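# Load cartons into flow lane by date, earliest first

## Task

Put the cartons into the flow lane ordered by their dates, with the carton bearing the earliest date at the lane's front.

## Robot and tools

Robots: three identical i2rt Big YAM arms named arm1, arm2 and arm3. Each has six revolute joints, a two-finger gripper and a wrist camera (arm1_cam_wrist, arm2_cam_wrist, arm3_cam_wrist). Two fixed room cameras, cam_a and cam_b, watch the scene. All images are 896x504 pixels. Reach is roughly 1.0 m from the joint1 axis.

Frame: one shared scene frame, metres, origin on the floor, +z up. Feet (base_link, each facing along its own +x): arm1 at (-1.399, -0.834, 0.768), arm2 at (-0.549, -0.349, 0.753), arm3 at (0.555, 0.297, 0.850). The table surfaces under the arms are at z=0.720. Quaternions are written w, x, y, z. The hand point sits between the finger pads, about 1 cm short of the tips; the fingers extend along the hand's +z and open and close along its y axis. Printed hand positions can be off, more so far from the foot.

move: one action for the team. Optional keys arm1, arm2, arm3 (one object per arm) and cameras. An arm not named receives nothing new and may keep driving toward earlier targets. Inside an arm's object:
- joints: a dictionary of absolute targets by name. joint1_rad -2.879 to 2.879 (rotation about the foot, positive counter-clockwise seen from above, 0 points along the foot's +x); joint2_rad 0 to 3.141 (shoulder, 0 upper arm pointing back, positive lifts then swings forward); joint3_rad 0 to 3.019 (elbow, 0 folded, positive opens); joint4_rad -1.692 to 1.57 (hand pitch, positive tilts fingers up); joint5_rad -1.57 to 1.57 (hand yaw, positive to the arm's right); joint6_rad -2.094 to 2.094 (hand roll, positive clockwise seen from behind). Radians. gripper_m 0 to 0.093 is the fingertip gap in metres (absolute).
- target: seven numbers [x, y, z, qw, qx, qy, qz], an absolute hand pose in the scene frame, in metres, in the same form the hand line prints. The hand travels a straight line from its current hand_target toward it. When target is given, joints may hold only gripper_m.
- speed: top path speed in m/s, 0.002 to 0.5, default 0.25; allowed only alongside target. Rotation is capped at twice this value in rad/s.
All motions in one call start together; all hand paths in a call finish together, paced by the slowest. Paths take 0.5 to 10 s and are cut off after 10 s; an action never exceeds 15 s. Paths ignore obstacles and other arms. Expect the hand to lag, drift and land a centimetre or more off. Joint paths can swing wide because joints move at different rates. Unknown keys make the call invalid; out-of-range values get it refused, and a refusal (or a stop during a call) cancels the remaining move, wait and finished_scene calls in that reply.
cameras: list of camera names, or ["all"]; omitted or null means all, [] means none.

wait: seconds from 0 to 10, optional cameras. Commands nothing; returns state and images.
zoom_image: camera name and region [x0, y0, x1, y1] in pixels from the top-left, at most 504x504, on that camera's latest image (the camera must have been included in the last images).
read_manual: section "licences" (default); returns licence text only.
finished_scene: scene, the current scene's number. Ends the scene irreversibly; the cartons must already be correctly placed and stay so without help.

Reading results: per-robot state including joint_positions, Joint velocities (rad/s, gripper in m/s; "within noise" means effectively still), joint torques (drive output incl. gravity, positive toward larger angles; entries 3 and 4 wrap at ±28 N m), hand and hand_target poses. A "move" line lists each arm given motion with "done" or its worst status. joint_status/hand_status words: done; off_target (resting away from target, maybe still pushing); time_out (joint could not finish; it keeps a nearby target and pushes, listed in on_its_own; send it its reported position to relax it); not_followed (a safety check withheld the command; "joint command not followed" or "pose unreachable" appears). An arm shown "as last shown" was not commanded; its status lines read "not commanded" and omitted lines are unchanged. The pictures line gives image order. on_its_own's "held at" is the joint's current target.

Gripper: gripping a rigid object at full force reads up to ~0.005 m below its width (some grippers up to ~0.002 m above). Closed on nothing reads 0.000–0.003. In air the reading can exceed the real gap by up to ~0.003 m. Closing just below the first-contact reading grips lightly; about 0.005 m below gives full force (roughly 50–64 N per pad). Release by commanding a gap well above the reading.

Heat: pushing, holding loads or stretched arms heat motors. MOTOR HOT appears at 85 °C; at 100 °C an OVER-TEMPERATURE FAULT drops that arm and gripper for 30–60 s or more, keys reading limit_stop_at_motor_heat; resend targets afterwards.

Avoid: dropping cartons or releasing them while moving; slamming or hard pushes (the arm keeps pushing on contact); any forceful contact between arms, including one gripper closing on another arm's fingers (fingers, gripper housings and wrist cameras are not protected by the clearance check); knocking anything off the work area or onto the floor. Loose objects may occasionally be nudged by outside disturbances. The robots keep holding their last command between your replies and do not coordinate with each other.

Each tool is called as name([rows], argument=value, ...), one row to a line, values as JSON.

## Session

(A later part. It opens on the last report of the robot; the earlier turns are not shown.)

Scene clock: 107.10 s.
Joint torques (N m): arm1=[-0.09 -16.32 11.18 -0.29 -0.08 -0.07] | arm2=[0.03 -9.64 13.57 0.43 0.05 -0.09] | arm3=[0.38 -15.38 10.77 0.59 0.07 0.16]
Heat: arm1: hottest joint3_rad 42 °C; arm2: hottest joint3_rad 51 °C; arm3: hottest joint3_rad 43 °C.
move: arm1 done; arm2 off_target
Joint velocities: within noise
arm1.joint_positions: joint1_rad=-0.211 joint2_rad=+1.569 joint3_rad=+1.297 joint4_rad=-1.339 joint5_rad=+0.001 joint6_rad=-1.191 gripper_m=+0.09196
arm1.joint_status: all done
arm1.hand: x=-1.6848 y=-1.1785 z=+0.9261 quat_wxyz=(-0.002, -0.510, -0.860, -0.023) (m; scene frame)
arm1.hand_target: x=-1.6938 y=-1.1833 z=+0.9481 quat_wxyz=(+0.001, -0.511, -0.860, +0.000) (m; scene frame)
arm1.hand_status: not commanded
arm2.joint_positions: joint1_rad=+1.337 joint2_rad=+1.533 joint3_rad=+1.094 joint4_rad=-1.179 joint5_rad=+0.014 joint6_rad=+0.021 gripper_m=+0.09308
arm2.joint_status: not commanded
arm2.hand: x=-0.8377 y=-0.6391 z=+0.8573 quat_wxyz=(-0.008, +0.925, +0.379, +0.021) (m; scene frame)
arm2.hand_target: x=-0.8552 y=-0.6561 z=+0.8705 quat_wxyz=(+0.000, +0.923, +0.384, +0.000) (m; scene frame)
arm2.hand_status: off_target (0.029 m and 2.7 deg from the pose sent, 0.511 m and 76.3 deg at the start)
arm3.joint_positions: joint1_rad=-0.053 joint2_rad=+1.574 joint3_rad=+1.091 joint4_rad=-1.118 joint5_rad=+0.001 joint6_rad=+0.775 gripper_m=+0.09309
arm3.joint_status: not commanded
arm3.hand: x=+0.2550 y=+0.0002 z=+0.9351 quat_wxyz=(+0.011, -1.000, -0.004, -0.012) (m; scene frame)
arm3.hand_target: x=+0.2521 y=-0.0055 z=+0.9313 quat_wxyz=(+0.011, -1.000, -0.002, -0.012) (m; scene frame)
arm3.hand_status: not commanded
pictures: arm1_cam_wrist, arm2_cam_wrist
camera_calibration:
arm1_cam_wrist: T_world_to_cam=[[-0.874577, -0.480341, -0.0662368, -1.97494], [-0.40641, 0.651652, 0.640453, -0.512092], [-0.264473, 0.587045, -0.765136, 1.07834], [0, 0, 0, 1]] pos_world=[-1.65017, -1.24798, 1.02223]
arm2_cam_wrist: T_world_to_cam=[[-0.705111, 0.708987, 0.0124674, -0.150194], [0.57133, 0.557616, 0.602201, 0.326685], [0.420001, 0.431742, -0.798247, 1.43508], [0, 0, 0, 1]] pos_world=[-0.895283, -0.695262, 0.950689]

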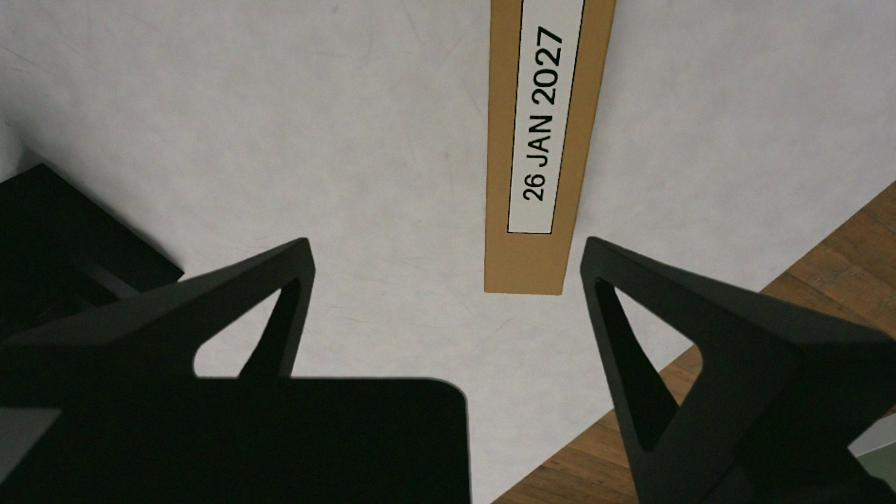

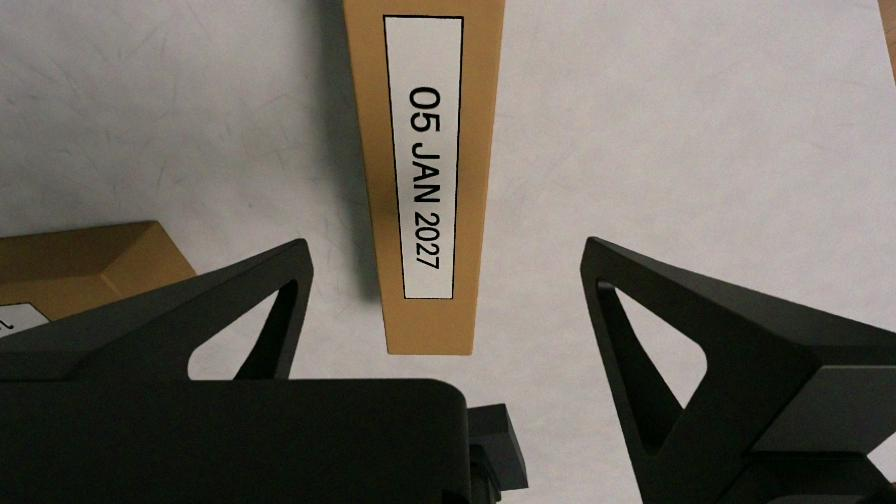

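move(arm1={"target": [-1.738, -1.188, 0.87, 0, 0.4962, 0.8682, 0], "speed": 0.25}, arm2={"target": [-0.832, -0.648, 0.81, 0, 0.925, 0.380, 0], "speed": 0.2}, cameras=["arm1_cam_wrist", "arm2_cam_wrist"])

move(arm2={"target": [-0.832, -0.648, 0.746, 0, 0.925, 0.380, 0], "speed": 0.12}, cameras=["arm2_cam_wrist"])

move(arm2={"joints": {"gripper_m": 0.046}}, cameras=[])

move(arm2={"target": [-0.832, -0.648, 0.95, 0, 0.925, 0.380, 0], "speed": 0.25}, cameras=["arm2_cam_wrist"])

Scene clock: 122.07 s.
Joint torques (N m): arm1=[-0.91 -17.03 8.57 0.43 -0.1 -0.08] | arm2=[0.73 -10.11 7.57 0.77 0.03 0.09] | arm3=[0.56 -15.33 10.77 0.61 0.07 0.15]
Heat: arm1: hottest joint3_rad 43 °C; arm2: hottest joint3_rad 52 °C; arm3: hottest joint3_rad 43 °C.
move: arm1 off_target; arm2 off_target
Joint velocities: within noise
arm1.joint_positions: joint1_rad=-0.273 joint2_rad=+1.702 joint3_rad=+1.289 joint4_rad=-1.182 joint5_rad=+0.000 joint6_rad=-1.288 gripper_m=+0.09196
arm1.joint_status: not commanded
arm1.hand: x=-1.7294 y=-1.1861 z=+0.8631 quat_wxyz=(-0.003, -0.496, -0.868, -0.014) (m; scene frame)
arm1.hand_target: x=-1.7379 y=-1.1879 z=+0.8701 quat_wxyz=(+0.000, -0.496, -0.868, +0.000) (m; scene frame)
arm1.hand_status: off_target (0.011 m and 1.7 deg from the pose sent, 0.078 m and 3.2 deg at the start)
arm2.joint_positions: joint1_rad=+1.350 joint2_rad=+1.562 joint3_rad=+1.016 joint4_rad=-1.011 joint5_rad=+0.014 joint6_rad=+0.030 gripper_m=+0.09308
arm2.joint_status: not commanded
arm2.hand: x=-0.8379 y=-0.6480 z=+0.8194 quat_wxyz=(+0.004, +0.925, +0.381, -0.007) (m; scene frame)
arm2.hand_target: x=-0.8320 y=-0.6478 z=+0.8103 quat_wxyz=(+0.000, +0.925, +0.380, +0.000) (m; scene frame)
arm2.hand_status: off_target (0.011 m and 0.9 deg from the pose sent, 0.048 m and 2.6 deg at the start)
arm3: as last shown
pictures: arm1_cam_wrist, arm2_cam_wrist
camera_calibration:
arm1_cam_wrist: T_world_to_cam=[[-0.857864, -0.511198, -0.0523937, -2.04141], [-0.424281, 0.64708, 0.633462, -0.515192], [-0.289921, 0.565654, -0.771998, 0.95935], [0, 0, 0, 1]] pos_world=[-1.6917, -1.25285, 0.960014]
arm2_cam_wrist: T_world_to_cam=[[-0.707035, 0.707086, 0.0114333, -0.145512], [0.59382, 0.584842, 0.552573, 0.431767], [0.38403, 0.397478, -0.833386, 1.38517], [0, 0, 0, 1]] pos_world=[-0.89122, -0.700198, 0.917458]

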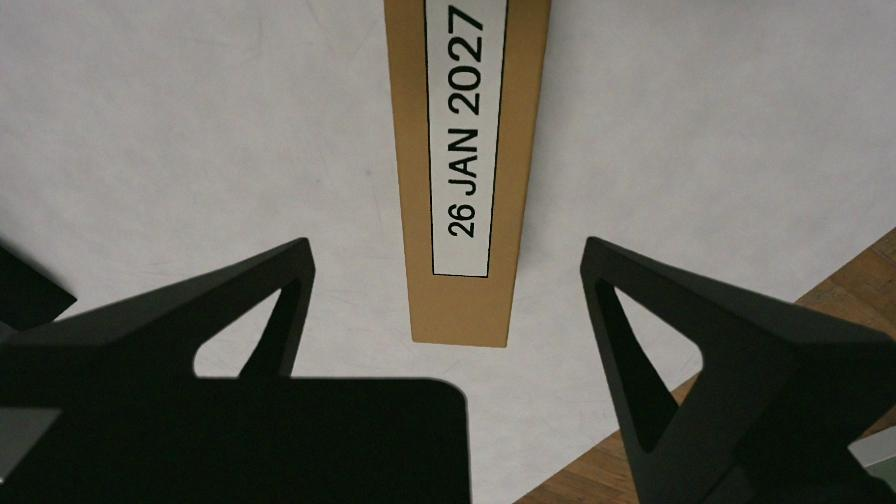

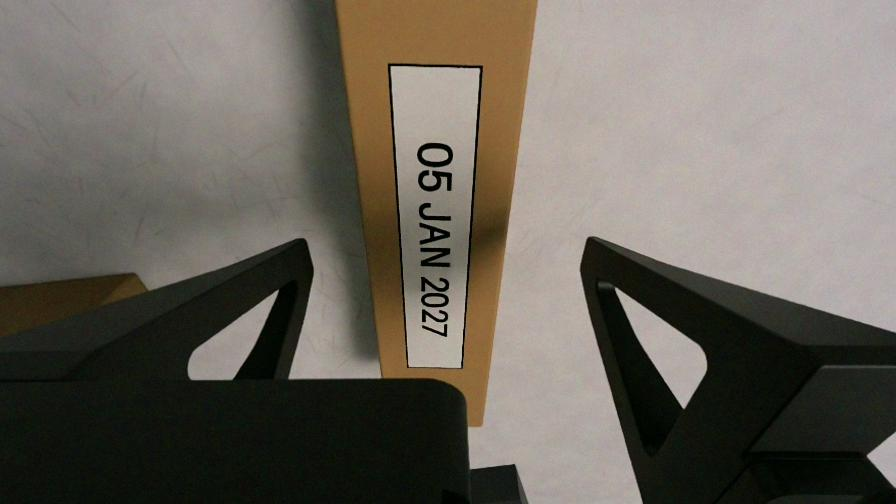

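Scene clock: 123.37 s.
Joint torques (N m): arm1=[-0.21 -17.08 8.55 0.44 -0.1 -0.06] | arm2=[0.56 -10.46 6.57 0.81 0.04 0.08] | arm3=[0.5 -15.44 10.76 0.64 0.06 0.15]
Heat: arm1: hottest joint3_rad 43 °C; arm2: hottest joint3_rad 52 °C; arm3: hottest joint3_rad 43 °C.
move: arm2 off_target
Joint velocities: within noise
arm1, arm3: as last shown
arm1.hand: x=-1.7294 y=-1.1861 z=+0.8631 quat_wxyz=(-0.003, -0.495, -0.869, -0.014) (m; scene frame)
arm2.joint_positions: joint1_rad=+1.350 joint2_rad=+1.671 joint3_rad=+0.949 joint4_rad=-0.832 joint5_rad=+0.014 joint6_rad=+0.030 gripper_m=+0.09308
arm2.joint_status: not commanded
arm2.hand: x=-0.8385 y=-0.6500 z=+0.7560 quat_wxyz=(+0.004, +0.925, +0.380, -0.008) (m; scene frame)
arm2.hand_target: x=-0.8321 y=-0.6479 z=+0.7464 quat_wxyz=(+0.000, +0.925, +0.380, +0.000) (m; scene frame)
arm2.hand_status: off_target (0.012 m and 1.0 deg from the pose sent, 0.074 m and 0.9 deg at the start)
pictures: arm2_cam_wrist
camera_calibration:
arm2_cam_wrist: T_world_to_cam=[[-0.706957, 0.707166, 0.0113165, -0.143574], [0.594902, 0.58592, 0.550262, 0.471679], [0.382496, 0.395744, -0.834915, 1.33209], [0, 0, 0, 1]] pos_world=[-0.891622, -0.702, 0.854256]

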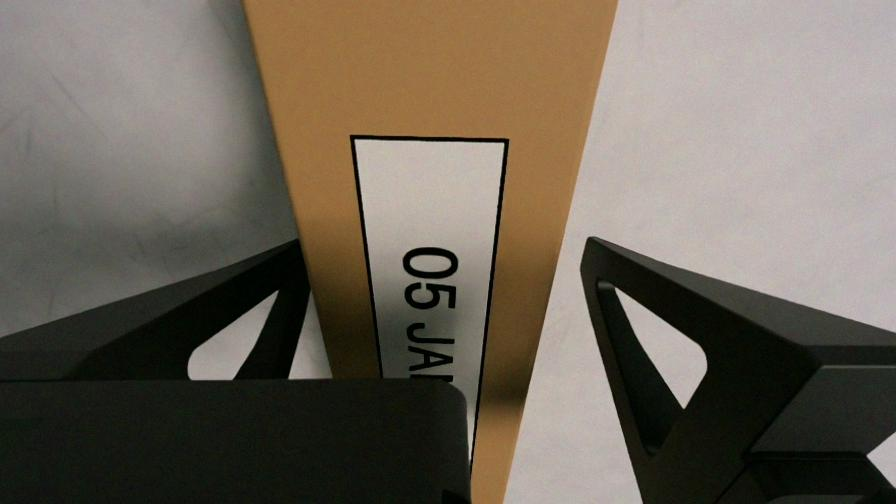

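Scene clock: 123.97 s.
Joint torques (N m): arm1=[-0.26 -17.08 8.57 0.44 -0.1 -0.06] | arm2=[0.5 -10.52 6.58 0.77 0.08 0.06] | arm3=[0.5 -15.5 10.71 0.62 0.06 0.16]
Heat: arm1: hottest joint3_rad 43 °C; arm2: hottest joint3_rad 52 °C; arm3: hottest joint3_rad 43 °C.
move: arm2 off_target
Joint velocities: within noise
arm1, arm3: as last shown
arm2.joint_positions: joint1_rad=+1.351 joint2_rad=+1.671 joint3_rad=+0.949 joint4_rad=-0.831 joint5_rad=+0.012 joint6_rad=+0.032 gripper_m=+0.06076
arm2.joint_status: gripper_m off_target (ended at +0.06079, target +0.04600)
arm2.hand: x=-0.8384 y=-0.6504 z=+0.7560 quat_wxyz=(+0.005, +0.925, +0.380, -0.008) (m; scene frame)
arm2.hand_target: x=-0.8321 y=-0.6478 z=+0.7464 quat_wxyz=(+0.000, +0.925, +0.380, +0.000) (m; scene frame)
arm2.hand_status: not commanded
pictures: none
No camera images: "cameras" was empty.

Scene clock: 125.70 s.
Joint torques (N m): arm1=[-0.26 -17.03 8.54 0.44 -0.1 -0.06] | arm2=[0.73 -10.17 15.61 -0.36 0.02 0.1] | arm3=[0.09 -15.21 10.77 0.58 0.06 0.15]
Heat: arm1: hottest joint3_rad 43 °C; arm2: hottest joint3_rad 52 °C; arm3: hottest joint3_rad 43 °C.
move: arm2 off_target
Joint velocities: within noise
arm1, arm3: as last shown
arm2.joint_positions: joint1_rad=+1.355 joint2_rad=+1.430 joint3_rad=+1.158 joint4_rad=-1.368 joint5_rad=+0.013 joint6_rad=+0.035 gripper_m=+0.06076
arm2.joint_status: not commanded
arm2.hand: x=-0.8176 y=-0.6270 z=+0.9211 quat_wxyz=(-0.013, +0.924, +0.380, +0.031) (m; scene frame)
arm2.hand_target: x=-0.8305 y=-0.6465 z=+0.9500 quat_wxyz=(+0.001, +0.925, +0.380, +0.000) (m; scene frame)
arm2.hand_status: off_target (0.039 m and 3.8 deg from the pose sent, 0.194 m and 1.1 deg at the start)
pictures: arm2_cam_wrist
camera_calibration:
arm2_cam_wrist: T_world_to_cam=[[-0.707962, 0.706131, 0.0129943, -0.150005], [0.560348, 0.550412, 0.618916, 0.241136], [0.429884, 0.44545, -0.78535, 1.47704], [0, 0, 0, 1]] pos_world=[-0.876274, -0.68475, 1.0127]

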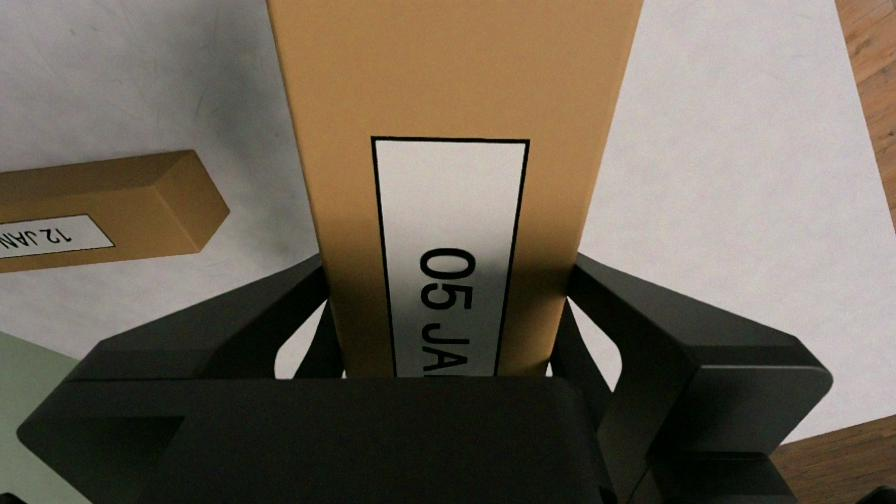

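move(arm1={"target": [-1.746, -1.1926, 0.825, 0, 0.4985, 0.8669, 0], "speed": 0.15}, arm2={"joints": {"joint1_rad": -1.742, "joint2_rad": 1.349, "joint3_rad": 1.159, "joint4_rad": -1.381, "joint5_rad": 0, "joint6_rad": 0.86}}, arm3={"target": [0.40, -0.12, 0.95, 0, 1, 0, 0], "speed": 0.25}, cameras=[])

move(arm1={"target": [-1.746, -1.1926, 0.778, 0, 0.4985, 0.8669, 0], "speed": 0.12}, arm2={"target": [0.012, -0.003, 0.935, 0, 0, 1, 0], "speed": 0.3}, cameras=["arm1_cam_wrist"])

move(arm1={"joints": {"gripper_m": 0.046}}, arm2={"target": [0.016, -0.003, 0.81, 0, 0, 1, 0], "speed": 0.18}, cameras=["arm1_cam_wrist"])

move(arm1={"target": [-1.74, -1.19, 0.95, 0, 0.4985, 0.8669, 0], "speed": 0.2}, arm2={"target": [0.016, -0.003, 0.766, 0, 0, 1, 0], "speed": 0.05}, cameras=["arm1_cam_wrist", "arm2_cam_wrist"])

Scene clock: 142.87 s.
Joint torques (N m): arm1=[-0.67 -16.5 7.62 0.49 -0.11 -0.06] | arm2=[-0.32 -11.22 9.7 -0.23 -0.09 0.08] | arm3=[0.32 -15.62 13.39 -0.02 0.2 0.15]
Heat: arm1: hottest joint3_rad 43 °C; arm2: hottest joint3_rad 57 °C; arm3: hottest joint3_rad 43 °C.
move: arm1 done; arm2 done; arm3 off_target
Joint velocities: within noise
arm1.joint_positions: joint1_rad=-0.273 joint2_rad=+1.761 joint3_rad=+1.265 joint4_rad=-1.078 joint5_rad=+0.000 joint6_rad=-1.288 gripper_m=+0.09196
arm1.joint_status: not commanded
arm1.hand: x=-1.7380 y=-1.1951 z=+0.8267 quat_wxyz=(+0.000, -0.495, -0.869, -0.004) (m; scene frame)
arm1.hand_target: x=-1.7459 y=-1.1925 z=+0.8251 quat_wxyz=(+0.000, -0.498, -0.867, +0.000) (m; scene frame)
arm1.hand_status: done (0.009 m and 0.7 deg from the pose sent, 0.042 m and 1.7 deg at the start)
arm2.joint_positions: joint1_rad=-1.738 joint2_rad=+1.371 joint3_rad=+1.158 joint4_rad=-1.370 joint5_rad=+0.003 joint6_rad=+0.850 gripper_m=+0.06067
arm2.joint_status: all done
arm2.hand: x=-0.3004 y=-0.0559 z=+0.9407 quat_wxyz=(-0.002, +0.007, -1.000, +0.012) (m; scene frame)
arm2.hand_target: x=-0.3024 y=-0.0592 z=+0.9489 quat_wxyz=(-0.005, +0.000, -1.000, +0.006) (m; scene frame)
arm2.hand_status: not commanded
arm3.joint_positions: joint1_rad=+0.379 joint2_rad=+1.573 joint3_rad=+1.117 joint4_rad=-1.124 joint5_rad=-0.001 joint6_rad=+1.210 gripper_m=+0.09309
arm3.joint_status: not commanded
arm3.hand: x=+0.4039 y=-0.1068 z=+0.9447 quat_wxyz=(+0.004, -1.000, -0.003, -0.003) (m; scene frame)
arm3.hand_target: x=+0.4002 y=-0.1197 z=+0.9501 quat_wxyz=(+0.000, -1.000, +0.000, +0.000) (m; scene frame)
arm3.hand_status: off_target (0.015 m and 0.7 deg from the pose sent, 0.189 m and 1.9 deg at the start)
pictures: none
No camera images: "cameras" was empty.

Scene clock: 145.17 s.
Joint torques (N m): arm1=[-0.56 -16.73 6.99 0.51 -0.11 -0.06] | arm2=[-0.15 -21.89 16.44 -0.43 -0.11 -0.13] | arm3=[0.44 -15.44 13.39 -0.02 0.19 0.15]
Heat: arm1: hottest joint3_rad 43 °C; arm2: hottest joint3_rad 57 °C; arm3: hottest joint3_rad 43 °C.
move: arm1 done; arm2 off_target
Joint velocities: within noise
arm1.joint_positions: joint1_rad=-0.273 joint2_rad=+1.825 joint3_rad=+1.218 joint4_rad=-0.964 joint5_rad=+0.000 joint6_rad=-1.288 gripper_m=+0.09196
arm1.joint_status: not commanded
arm1.hand: x=-1.7387 y=-1.1957 z=+0.7810 quat_wxyz=(+0.000, -0.495, -0.869, -0.003) (m; scene frame)
arm1.hand_target: x=-1.7459 y=-1.1925 z=+0.7781 quat_wxyz=(+0.000, -0.498, -0.867, +0.000) (m; scene frame)
arm1.hand_status: done (0.008 m and 0.6 deg from the pose sent, 0.049 m and 0.7 deg at the start)
arm2.joint_positions: joint1_rad=-2.057 joint2_rad=+2.111 joint3_rad=+2.042 joint4_rad=-1.574 joint5_rad=-0.011 joint6_rad=+0.558 gripper_m=+0.06067
arm2.joint_status: not commanded
arm2.hand: x=-0.0052 y=-0.0153 z=+0.9032 quat_wxyz=(+0.029, -0.007, -0.999, +0.020) (m; scene frame)
arm2.hand_target: x=+0.0098 y=-0.0045 z=+0.9353 quat_wxyz=(-0.001, +0.000, -1.000, +0.000) (m; scene frame)
arm2.hand_status: off_target (0.038 m and 4.1 deg from the pose sent, 0.317 m and 1.5 deg at the start)
arm3: as last shown
arm3.hand_target: x=+0.4002 y=-0.1197 z=+0.9501 quat_wxyz=(-0.001, -1.000, +0.000, +0.000) (m; scene frame)
pictures: arm1_cam_wrist
camera_calibration:
arm1_cam_wrist: T_world_to_cam=[[-0.858088, -0.512623, -0.0300349, -2.07814], [-0.414768, 0.657428, 0.629091, -0.42859], [-0.302741, 0.552273, -0.776751, 0.864088], [0, 0, 0, 1]] pos_world=[-1.6994, -1.26075, 0.878386]

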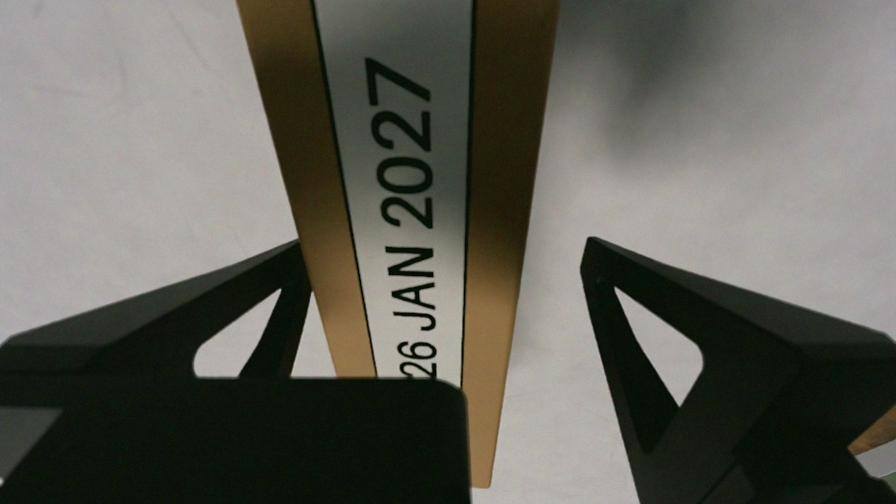

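Scene clock: 146.70 s.
Joint torques (N m): arm1=[-0.62 -16.79 7.31 0.43 0.02 -0.04] | arm2=[-0.21 -23.3 9.81 0.43 -0.11 -0.12] | arm3=[0.26 -15.38 13.42 -0.05 0.19 0.15]
Heat: arm1: hottest joint3_rad 43 °C; arm2: hottest joint3_rad 57 °C; arm3: hottest joint3_rad 43 °C.
move: arm1 off_target; arm2 off_target
Joint velocities: within noise
arm1.joint_positions: joint1_rad=-0.273 joint2_rad=+1.825 joint3_rad=+1.214 joint4_rad=-0.962 joint5_rad=-0.003 joint6_rad=-1.290 gripper_m=+0.05977
arm1.joint_status: gripper_m off_target (ended at +0.05980, target +0.04600)
arm1.hand: x=-1.7373 y=-1.1949 z=+0.7797 quat_wxyz=(-0.001, -0.495, -0.869, -0.004) (m; scene frame)
arm1.hand_target: x=-1.7459 y=-1.1925 z=+0.7781 quat_wxyz=(+0.000, -0.499, -0.867, +0.000) (m; scene frame)
arm1.hand_status: not commanded
arm2.joint_positions: joint1_rad=-2.057 joint2_rad=+2.202 joint3_rad=+1.911 joint4_rad=-1.312 joint5_rad=-0.011 joint6_rad=+0.557 gripper_m=+0.06067
arm2.joint_status: not commanded
arm2.hand: x=+0.0129 y=-0.0061 z=+0.7953 quat_wxyz=(+0.012, -0.006, -1.000, +0.009) (m; scene frame)
arm2.hand_target: x=+0.0160 y=-0.0032 z=+0.8099 quat_wxyz=(+0.000, +0.000, -1.000, +0.000) (m; scene frame)
arm2.hand_status: off_target (0.015 m and 1.9 deg from the pose sent, 0.096 m and 4.1 deg at the start)
arm3: as last shown
pictures: arm1_cam_wrist
camera_calibration:
arm1_cam_wrist: T_world_to_cam=[[-0.857211, -0.513911, -0.0329506, -2.0744], [-0.417971, 0.65695, 0.627468, -0.432588], [-0.300816, 0.551645, -0.777945, 0.86665], [0, 0, 0, 1]] pos_world=[-1.6983, -1.25995, 0.877288]

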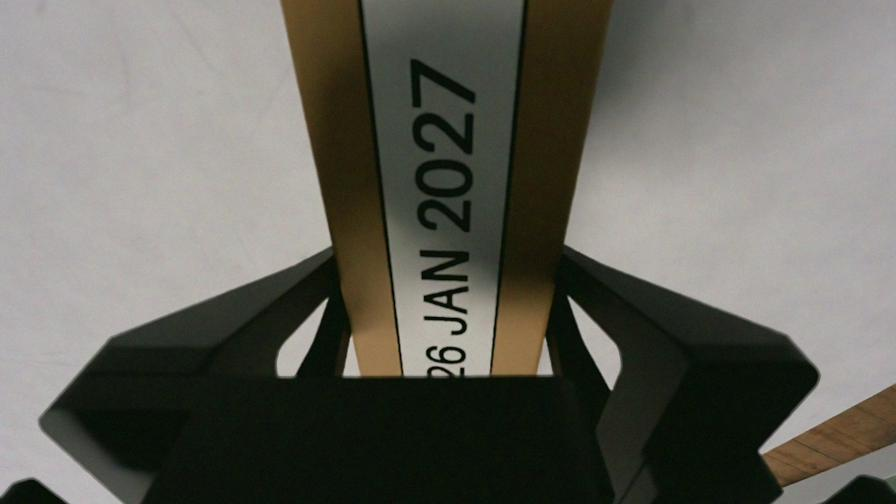

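Scene clock: 148.43 s.
Joint torques (N m): arm1=[-0.32 -17.96 13.63 -0.68 -0.05 0.01] | arm2=[-0.15 -20.54 8.31 0.76 -0.11 -0.11] | arm3=[0.32 -15.5 13.41 -0.02 0.19 0.14]
Heat: arm1: hottest joint3_rad 43 °C; arm2: hottest joint3_rad 57 °C; arm3: hottest joint3_rad 43 °C.
move: arm1 off_target; arm2 off_target
Joint velocities: within noise
arm1.joint_positions: joint1_rad=-0.273 joint2_rad=+1.656 joint3_rad=+1.370 joint4_rad=-1.359 joint5_rad=-0.001 joint6_rad=-1.290 gripper_m=+0.05978
arm1.joint_status: not commanded
arm1.hand: x=-1.7209 y=-1.1773 z=+0.9143 quat_wxyz=(-0.009, -0.494, -0.868, -0.038) (m; scene frame)
arm1.hand_target: x=-1.7384 y=-1.1883 z=+0.9501 quat_wxyz=(+0.000, -0.499, -0.867, +0.000) (m; scene frame)
arm1.hand_status: off_target (0.042 m and 4.5 deg from the pose sent, 0.170 m and 0.7 deg at the start)
arm2.joint_positions: joint1_rad=-2.057 joint2_rad=+2.204 joint3_rad=+1.876 joint4_rad=-1.226 joint5_rad=-0.012 joint6_rad=+0.557 gripper_m=+0.06067
arm2.joint_status: not commanded
arm2.hand: x=+0.0202 y=-0.0018 z=+0.7810 quat_wxyz=(-0.009, -0.006, -1.000, -0.004) (m; scene frame)
arm2.hand_target: x=+0.0158 y=-0.0032 z=+0.7662 quat_wxyz=(+0.000, +0.000, -1.000, +0.000) (m; scene frame)
arm2.hand_status: off_target (0.016 m and 1.3 deg from the pose sent, 0.030 m and 1.8 deg at the start)
arm3: as last shown
pictures: arm1_cam_wrist, arm2_cam_wrist
camera_calibration:
arm1_cam_wrist: T_world_to_cam=[[-0.854101, -0.510364, -0.100199, -1.97582], [-0.447734, 0.623448, 0.640973, -0.624766], [-0.264661, 0.592318, -0.760995, 1.06123], [0, 0, 0, 1]] pos_world=[-1.68642, -1.24746, 1.01007]
arm2_cam_wrist: T_world_to_cam=[[-0.00682769, -0.99996, 0.00575542, -0.0081172], [-0.834734, 0.00886849, 0.550582, -0.405172], [-0.550611, -0.00104504, -0.834761, 0.786005], [0, 0, 0, 1]] pos_world=[0.0945166, -0.0037022, 0.879254]

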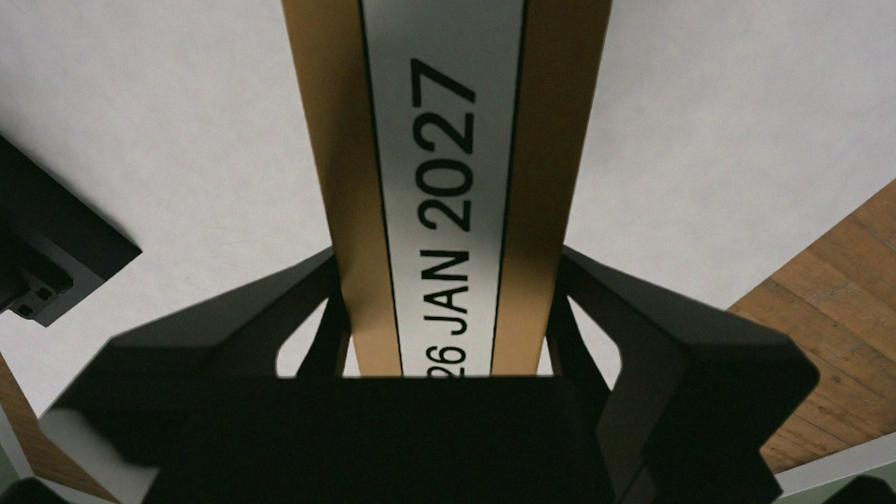

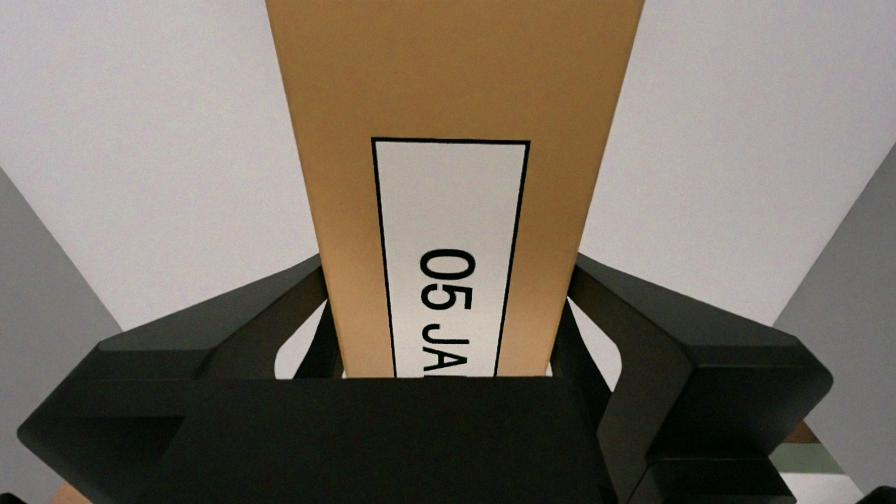

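move(arm1={"joints": {"joint1_rad": 0.6, "joint2_rad": 1.62, "joint3_rad": 1.37, "joint4_rad": -1.36, "joint5_rad": 0, "joint6_rad": -0.9}}, arm2={"joints": {"gripper_m": 0.08}}, cameras=[])

move(arm2={"target": [0.005, -0.003, 0.9, 0, 0, 1, 0], "speed": 0.2}, cameras=[])

move(arm2={"joints": {"joint1_rad": -1.742, "joint2_rad": 1.349, "joint3_rad": 1.159, "joint4_rad": -1.381, "joint5_rad": 0, "joint6_rad": 0.86, "gripper_m": 0.093}}, arm3={"target": [0.20, -0.012, 0.93, 0, 1, 0, 0], "speed": 0.25}, cameras=[])

move(arm2={"joints": {"joint1_rad": 2.17, "joint2_rad": 1.563, "joint3_rad": 1.334, "joint4_rad": -1.341, "joint5_rad": 0, "joint6_rad": -0.85}}, arm3={"target": [-0.015, -0.012, 0.89, 0, 1, 0, 0], "speed": 0.25}, cameras=["arm2_cam_wrist", "arm3_cam_wrist"])

Scene clock: 164.20 s.
Joint torques (N m): arm1=[1.08 -19.08 9.21 -0.08 0 0.1] | arm2=[-0.15 -20.54 8.32 0.75 -0.05 -0.11] | arm3=[0.44 -15.5 13.45 0.03 0.21 0.15]
Heat: arm1: hottest joint3_rad 43 °C; arm2: hottest joint3_rad 55 °C; arm3: hottest joint3_rad 42 °C.
move: arm1 done; arm2 done
Joint velocities: within noise
arm1.joint_positions: joint1_rad=+0.595 joint2_rad=+1.656 joint3_rad=+1.354 joint4_rad=-1.359 joint5_rad=+0.000 joint6_rad=-0.908 gripper_m=+0.05978
arm1.joint_status: all done
arm1.hand: x=-1.3469 y=-1.2961 z=+0.9090 quat_wxyz=(+0.017, -0.271, -0.961, -0.044) (m; scene frame)
arm1.hand_target: x=-1.3439 y=-1.3003 z=+0.9304 quat_wxyz=(+0.007, -0.272, -0.962, -0.021) (m; scene frame)
arm1.hand_status: not commanded
arm2.joint_positions: joint1_rad=-2.057 joint2_rad=+2.204 joint3_rad=+1.876 joint4_rad=-1.226 joint5_rad=-0.013 joint6_rad=+0.556 gripper_m=+0.07995
arm2.joint_status: all done
arm2.hand: x=+0.0200 y=-0.0016 z=+0.7810 quat_wxyz=(-0.009, -0.006, -1.000, -0.004) (m; scene frame)
arm2.hand_target: x=+0.0158 y=-0.0033 z=+0.7662 quat_wxyz=(+0.000, +0.000, -1.000, +0.000) (m; scene frame)
arm2.hand_status: not commanded
arm3: as last shown
pictures: none
No camera images: "cameras" was empty.

Scene clock: 165.73 s.
Joint torques (N m): arm1=[1.08 -19.08 9.22 -0.06 -0.01 0.11] | arm2=[0.21 -19.14 14.2 -0.29 0.07 -0.05] | arm3=[0.44 -15.44 13.39 -0.06 0.21 0.16]
Heat: arm1: hottest joint3_rad 43 °C; arm2: hottest joint3_rad 55 °C; arm3: hottest joint3_rad 42 °C.
move: arm2 off_target
Joint velocities: within noise
arm1, arm3: as last shown
arm2.joint_positions: joint1_rad=-2.056 joint2_rad=+2.082 joint3_rad=+1.963 joint4_rad=-1.481 joint5_rad=-0.016 joint6_rad=+0.556 gripper_m=+0.07996
arm2.joint_status: not commanded
arm2.hand: x=-0.0056 y=-0.0141 z=+0.8906 quat_wxyz=(+0.012, -0.005, -1.000, +0.007) (m; scene frame)
arm2.hand_target: x=+0.0042 y=-0.0033 z=+0.9000 quat_wxyz=(+0.000, +0.000, -1.000, +0.000) (m; scene frame)
arm2.hand_status: off_target (0.018 m and 1.7 deg from the pose sent, 0.120 m and 1.3 deg at the start)
pictures: none
No camera images: "cameras" was empty.

Scene clock: 167.67 s.
Joint torques (N m): arm1=[1.08 -19.08 9.2 -0.06 -0.01 0.11] | arm2=[0.03 -8.88 8.65 0.47 0.06 0.1] | arm3=[-0.09 -16.26 13.39 0.51 0 -0.03]
Heat: arm1: hottest joint3_rad 43 °C; arm2: hottest joint3_rad 55 °C; arm3: hottest joint3_rad 43 °C.
move: arm2 done; arm3 off_target
Joint velocities: within noise
arm1: as last shown
arm2.joint_positions: joint1_rad=-1.744 joint2_rad=+1.347 joint3_rad=+1.174 joint4_rad=-1.385 joint5_rad=+0.000 joint6_rad=+0.849 gripper_m=+0.09292
arm2.joint_status: all done
arm2.hand: x=-0.2994 y=-0.0568 z=+0.9552 quat_wxyz=(-0.009, +0.005, -1.000, +0.001) (m; scene frame)
arm2.hand_target: x=-0.3023 y=-0.0592 z=+0.9489 quat_wxyz=(-0.005, +0.000, -1.000, +0.006) (m; scene frame)
arm2.hand_status: not commanded
arm3.joint_positions: joint1_rad=-0.117 joint2_rad=+1.650 joint3_rad=+1.165 joint4_rad=-1.103 joint5_rad=+0.004 joint6_rad=+0.729 gripper_m=+0.09309
arm3.joint_status: not commanded
arm3.hand: x=+0.2129 y=-0.0003 z=+0.9280 quat_wxyz=(+0.007, -1.000, +0.005, -0.006) (m; scene frame)
arm3.hand_target: x=+0.2003 y=-0.0117 z=+0.9302 quat_wxyz=(+0.000, -1.000, +0.000, +0.000) (m; scene frame)
arm3.hand_status: off_target (0.018 m and 1.2 deg from the pose sent, 0.225 m and 0.7 deg at the start)
pictures: none
No camera images: "cameras" was empty.

Scene clock: 170.40 s.
Joint torques (N m): arm1=[1.03 -19.08 9.22 -0.08 -0.01 0.11] | arm2=[0.03 -12.75 11.32 -0.1 -0.07 -0.11] | arm3=[-0.32 -25.29 14.22 0.05 -0.01 -0.04]
Heat: arm1: hottest joint3_rad 43 °C; arm2: hottest joint3_rad 55 °C; arm3: hottest joint3_rad 43 °C.
move: arm2 done; arm3 off_target
Joint velocities: within noise
arm1: as last shown
arm2.joint_positions: joint1_rad=+2.169 joint2_rad=+1.567 joint3_rad=+1.312 joint4_rad=-1.333 joint5_rad=-0.001 joint6_rad=-0.840 gripper_m=+0.09304
arm2.joint_status: all done
arm2.hand: x=-0.5241 y=-0.8002 z=+0.9260 quat_wxyz=(+0.004, +0.330, +0.944, +0.004) (m; scene frame)
arm2.hand_target: x=-0.5235 y=-0.8051 z=+0.9358 quat_wxyz=(+0.006, +0.325, +0.946, -0.004) (m; scene frame)
arm2.hand_status: not commanded
arm3.joint_positions: joint1_rad=-0.334 joint2_rad=+2.115 joint3_rad=+1.777 joint4_rad=-1.229 joint5_rad=+0.003 joint6_rad=+0.507 gripper_m=+0.09309
arm3.joint_status: not commanded
arm3.hand: x=-0.0045 y=-0.0082 z=+0.8955 quat_wxyz=(+0.001, -1.000, +0.003, +0.001) (m; scene frame)
arm3.hand_target: x=-0.0146 y=-0.0117 z=+0.8901 quat_wxyz=(+0.000, -1.000, +0.000, +0.001) (m; scene frame)
arm3.hand_status: off_target (0.012 m and 0.3 deg from the pose sent, 0.231 m and 1.2 deg at the start)
pictures: arm2_cam_wrist, arm3_cam_wrist
camera_calibration:
arm2_cam_wrist: T_world_to_cam=[[-0.619296, -0.78515, 0.00329176, -0.957747], [-0.648296, 0.513707, 0.561976, -0.441062], [-0.442926, 0.345895, -0.827147, 0.933498], [0, 0, 0, 1]] pos_world=[-0.465598, -0.848291, 1.02316]
arm3_cam_wrist: T_world_to_cam=[[0.0211104, 0.999776, -0.00131146, 0.0103599], [0.804439, -0.0162069, 0.593815, -0.526475], [0.593661, -0.0135906, -0.804601, 0.846112], [0, 0, 0, 1]] pos_world=[-0.079005, -0.00739091, 0.993424]

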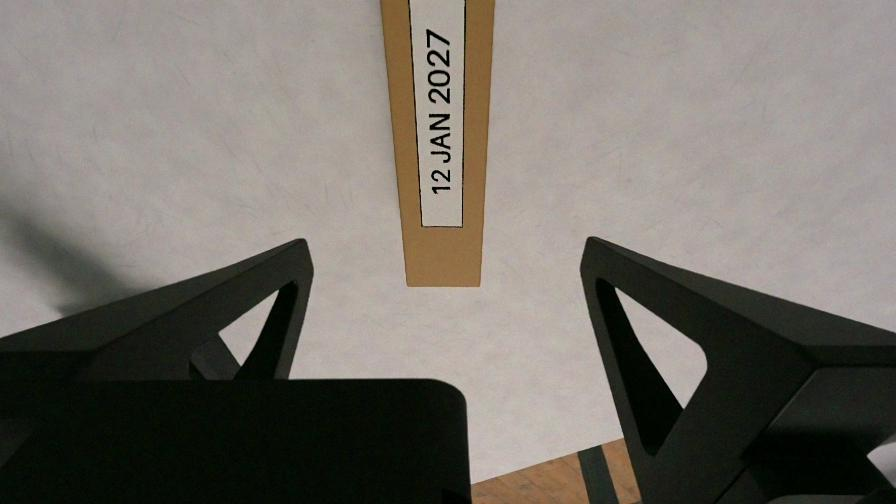

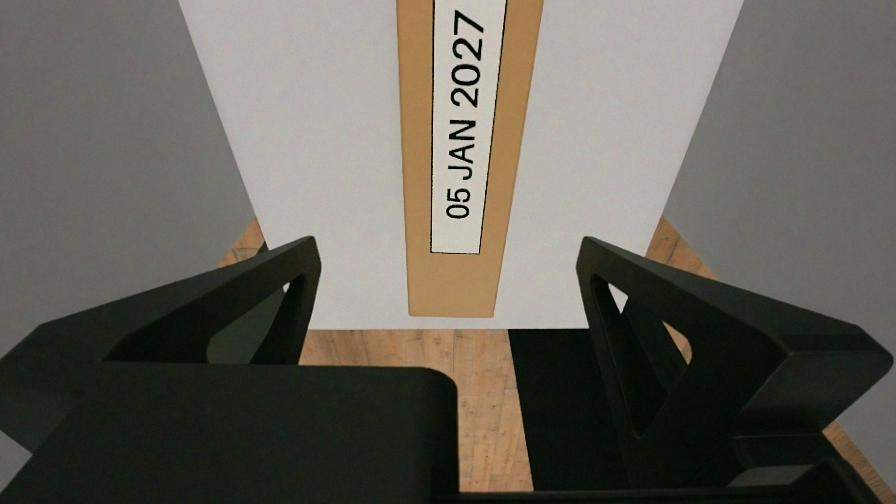

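move(arm2={"target": [-0.509, -0.802, 0.82, 0, 0.3248, 0.9458, 0], "speed": 0.2}, arm3={"target": [-0.016, 0.001, 0.825, 0, 0.9998, -0.0175, 0], "speed": 0.2}, cameras=[])

move(arm2={"target": [-0.509, -0.802, 0.746, 0, 0.3248, 0.9458, 0], "speed": 0.12}, arm3={"target": [-0.016, 0.001, 0.762, 0, 0.9998, -0.0175, 0], "speed": 0.12}, cameras=["arm2_cam_wrist", "arm3_cam_wrist"])

move(arm2={"joints": {"gripper_m": 0.046}}, arm3={"joints": {"gripper_m": 0.046}}, cameras=[])

move(arm2={"target": [-0.509, -0.802, 0.95, 0, 0.3248, 0.9458, 0], "speed": 0.25}, arm3={"target": [0.02, -0.006, 0.93, 0, 1, 0, 0], "speed": 0.25}, cameras=["arm2_cam_wrist", "arm3_cam_wrist"])

Scene clock: 186.10 s.
Joint torques (N m): arm1=[1.03 -19.08 9.22 -0.09 -0.01 0.11] | arm2=[0.62 -11.63 7.92 0.75 -0.02 0.09] | arm3=[-0.62 -26.17 10.35 0.77 0 0.13]
Heat: arm1: hottest joint3_rad 42 °C; arm2: hottest joint3_rad 53 °C; arm3: hottest joint3_rad 45 °C.
move: arm2 done; arm3 off_target
Joint velocities: within noise
arm1: as last shown
arm2.joint_positions: joint1_rad=+2.193 joint2_rad=+1.663 joint3_rad=+1.156 joint4_rad=-1.064 joint5_rad=+0.006 joint6_rad=-0.828 gripper_m=+0.09305
arm2.joint_status: not commanded
arm2.hand: x=-0.5128 y=-0.8050 z=+0.8286 quat_wxyz=(+0.003, +0.324, +0.946, -0.005) (m; scene frame)
arm2.hand_target: x=-0.5091 y=-0.8019 z=+0.8202 quat_wxyz=(+0.000, +0.325, +0.946, +0.000) (m; scene frame)
arm2.hand_status: done (0.010 m and 0.7 deg from the pose sent, 0.107 m and 0.9 deg at the start)
arm3.joint_positions: joint1_rad=-0.346 joint2_rad=+2.180 joint3_rad=+1.733 joint4_rad=-1.110 joint5_rad=+0.003 joint6_rad=+0.507 gripper_m=+0.09309
arm3.joint_status: not commanded
arm3.hand: x=-0.0125 y=-0.0040 z=+0.8401 quat_wxyz=(-0.002, -1.000, +0.009, +0.006) (m; scene frame)
arm3.hand_target: x=-0.0155 y=+0.0011 z=+0.8252 quat_wxyz=(+0.000, -1.000, +0.017, +0.000) (m; scene frame)
arm3.hand_status: off_target (0.016 m and 1.2 deg from the pose sent, 0.072 m and 1.7 deg at the start)
pictures: none
No camera images: "cameras" was empty.

Scene clock: 187.43 s.
Joint torques (N m): arm1=[1.03 -19.14 9.22 -0.09 -0.02 0.11] | arm2=[0.5 -12.22 6.76 0.66 -0.02 0.09] | arm3=[-0.79 -26.81 9.95 0.77 -0.01 0.15]
Heat: arm1: hottest joint3_rad 42 °C; arm2: hottest joint3_rad 53 °C; arm3: hottest joint3_rad 45 °C.
move: arm2 off_target; arm3 off_target
Joint velocities: within noise
arm1: as last shown
arm2.joint_positions: joint1_rad=+2.193 joint2_rad=+1.774 joint3_rad=+1.082 joint4_rad=-0.873 joint5_rad=+0.007 joint6_rad=-0.828 gripper_m=+0.09305
arm2.joint_status: not commanded
arm2.hand: x=-0.5120 y=-0.8080 z=+0.7571 quat_wxyz=(+0.004, +0.324, +0.946, -0.008) (m; scene frame)
arm2.hand_target: x=-0.5092 y=-0.8019 z=+0.7463 quat_wxyz=(+0.000, +0.325, +0.946, +0.000) (m; scene frame)
arm2.hand_status: off_target (0.013 m and 1.1 deg from the pose sent, 0.083 m and 0.7 deg at the start)
arm3.joint_positions: joint1_rad=-0.346 joint2_rad=+2.267 joint3_rad=+1.704 joint4_rad=-0.996 joint5_rad=+0.003 joint6_rad=+0.507 gripper_m=+0.09309
arm3.joint_status: not commanded
arm3.hand: x=-0.0129 y=-0.0043 z=+0.7766 quat_wxyz=(-0.001, -1.000, +0.009, +0.005) (m; scene frame)
arm3.hand_target: x=-0.0155 y=+0.0011 z=+0.7622 quat_wxyz=(+0.000, -1.000, +0.017, +0.000) (m; scene frame)
arm3.hand_status: off_target (0.016 m and 1.2 deg from the pose sent, 0.078 m and 1.2 deg at the start)
pictures: arm2_cam_wrist, arm3_cam_wrist
camera_calibration:
arm2_cam_wrist: T_world_to_cam=[[-0.608866, -0.792858, 0.0256655, -0.973798], [-0.651604, 0.518321, 0.553855, -0.326124], [-0.452431, 0.3205, -0.832217, 0.780262], [0, 0, 0, 1]] pos_world=[-0.452401, -0.85312, 0.854966]
arm3_cam_wrist: T_world_to_cam=[[0.0328693, 0.999444, -0.00563071, 0.0099836], [0.808791, -0.0232885, 0.587635, -0.444178], [0.587177, -0.0238692, -0.809107, 0.758911], [0, 0, 0, 1]] pos_world=[-0.0866962, -0.00220769, 0.87511]

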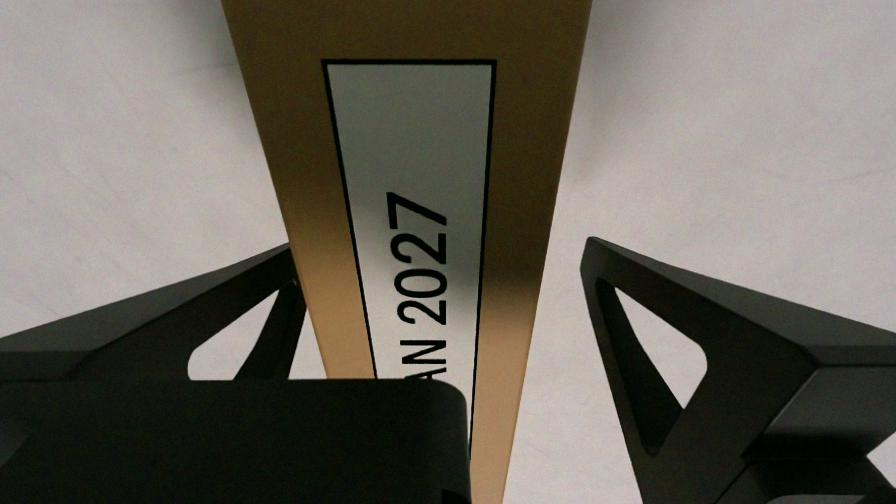

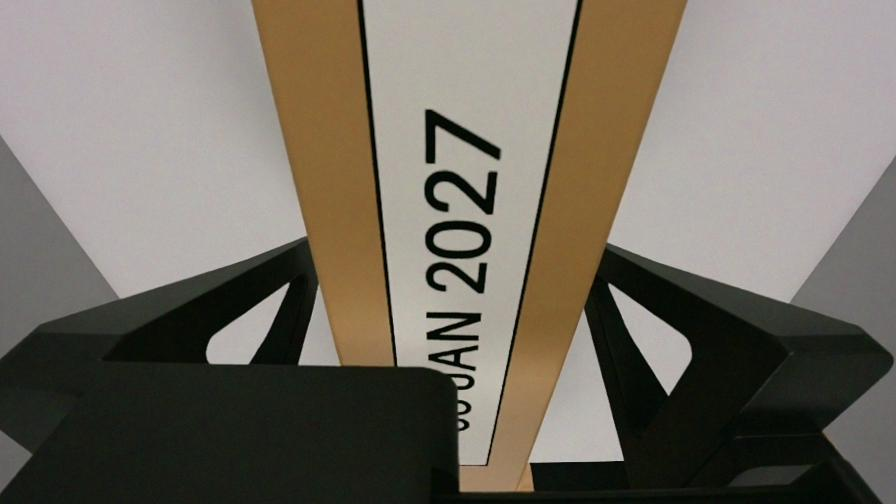

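Scene clock: 188.03 s.
Joint torques (N m): arm1=[1.03 -19.08 9.22 -0.08 -0.01 0.11] | arm2=[0.5 -12.28 6.82 0.76 0.04 0.07] | arm3=[-0.85 -26.64 9.85 0.76 -0.03 0.12]
Heat: arm1: hottest joint3_rad 42 °C; arm2: hottest joint3_rad 53 °C; arm3: hottest joint3_rad 45 °C.
move: arm2 off_target; arm3 off_target
Joint velocities: within noise
arm1: as last shown
arm2.joint_positions: joint1_rad=+2.194 joint2_rad=+1.774 joint3_rad=+1.081 joint4_rad=-0.873 joint5_rad=+0.005 joint6_rad=-0.827 gripper_m=+0.06058
arm2.joint_status: gripper_m off_target (ended at +0.06061, target +0.04600)
arm2.hand: x=-0.5116 y=-0.8077 z=+0.7568 quat_wxyz=(+0.005, +0.324, +0.946, -0.008) (m; scene frame)
arm2.hand_target: x=-0.5091 y=-0.8019 z=+0.7463 quat_wxyz=(+0.000, +0.325, +0.946, +0.000) (m; scene frame)
arm2.hand_status: not commanded
arm3.joint_positions: joint1_rad=-0.347 joint2_rad=+2.267 joint3_rad=+1.704 joint4_rad=-0.996 joint5_rad=+0.004 joint6_rad=+0.509 gripper_m=+0.05827
arm3.joint_status: gripper_m off_target (ended at +0.05830, target +0.04600)
arm3.hand: x=-0.0131 y=-0.0039 z=+0.7766 quat_wxyz=(-0.001, -1.000, +0.010, +0.005) (m; scene frame)
arm3.hand_target: x=-0.0156 y=+0.0013 z=+0.7622 quat_wxyz=(+0.000, -1.000, +0.018, +0.000) (m; scene frame)
arm3.hand_status: not commanded
pictures: none
No camera images: "cameras" was empty.

Scene clock: 189.73 s.
Joint torques (N m): arm1=[1.03 -19.14 9.21 -0.09 -0.01 0.11] | arm2=[0.5 -11.87 15.31 -0.32 -0.05 0.09] | arm3=[0.56 -28.16 14.5 -0.1 0.01 0.14]
Heat: arm1: hottest joint3_rad 42 °C; arm2: hottest joint3_rad 53 °C; arm3: hottest joint3_rad 45 °C.
move: arm2 off_target; arm3 off_target
Joint velocities: within noise
arm1: as last shown
arm2.joint_positions: joint1_rad=+2.197 joint2_rad=+1.552 joint3_rad=+1.286 joint4_rad=-1.379 joint5_rad=+0.006 joint6_rad=-0.826 gripper_m=+0.06058
arm2.joint_status: not commanded
arm2.hand: x=-0.5143 y=-0.7784 z=+0.9233 quat_wxyz=(-0.012, +0.323, +0.946, +0.029) (m; scene frame)
arm2.hand_target: x=-0.5091 y=-0.8000 z=+0.9501 quat_wxyz=(+0.000, +0.325, +0.946, +0.000) (m; scene frame)
arm2.hand_status: off_target (0.036 m and 3.5 deg from the pose sent, 0.193 m and 1.1 deg at the start)
arm3.joint_positions: joint1_rad=-0.327 joint2_rad=+2.038 joint3_rad=+1.671 joint4_rad=-1.254 joint5_rad=+0.002 joint6_rad=+0.509 gripper_m=+0.05827
arm3.joint_status: not commanded
arm3.hand: x=+0.0328 y=+0.0068 z=+0.9046 quat_wxyz=(+0.013, -1.000, +0.000, -0.022) (m; scene frame)
arm3.hand_target: x=+0.0211 y=-0.0055 z=+0.9302 quat_wxyz=(+0.000, -1.000, +0.000, +0.000) (m; scene frame)
arm3.hand_status: off_target (0.031 m and 3.0 deg from the pose sent, 0.157 m and 1.3 deg at the start)
pictures: arm2_cam_wrist, arm3_cam_wrist
camera_calibration:
arm2_cam_wrist: T_world_to_cam=[[-0.60748, -0.793609, -0.0339599, -0.900875], [-0.648725, 0.470998, 0.59776, -0.510954], [-0.458392, 0.385158, -0.800956, 0.926555], [0, 0, 0, 1]] pos_world=[-0.454007, -0.831154, 1.01696]
arm3_cam_wrist: T_world_to_cam=[[0.0147928, 0.999593, 0.0243932, -0.028488], [0.775645, -0.0268672, 0.630597, -0.593788], [0.630995, 0.00959215, -0.775727, 0.803986], [0, 0, 0, 1]] pos_world=[-0.0463211, 0.00481104, 0.99881]

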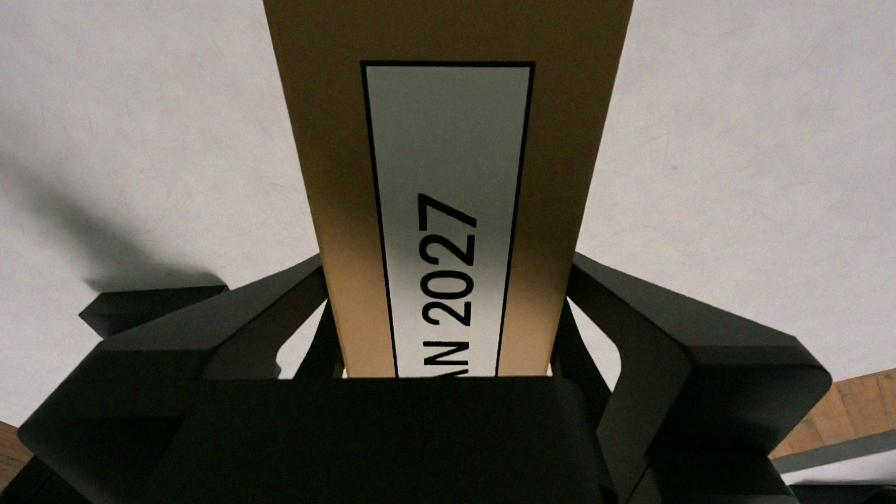

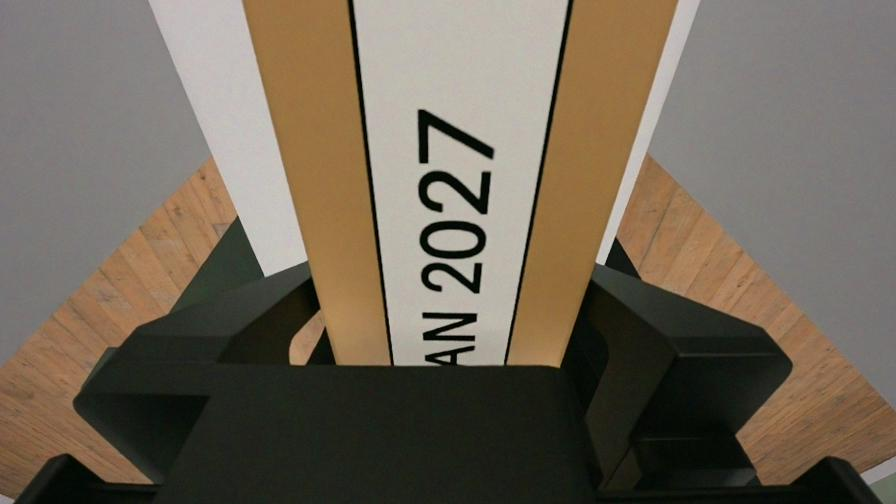

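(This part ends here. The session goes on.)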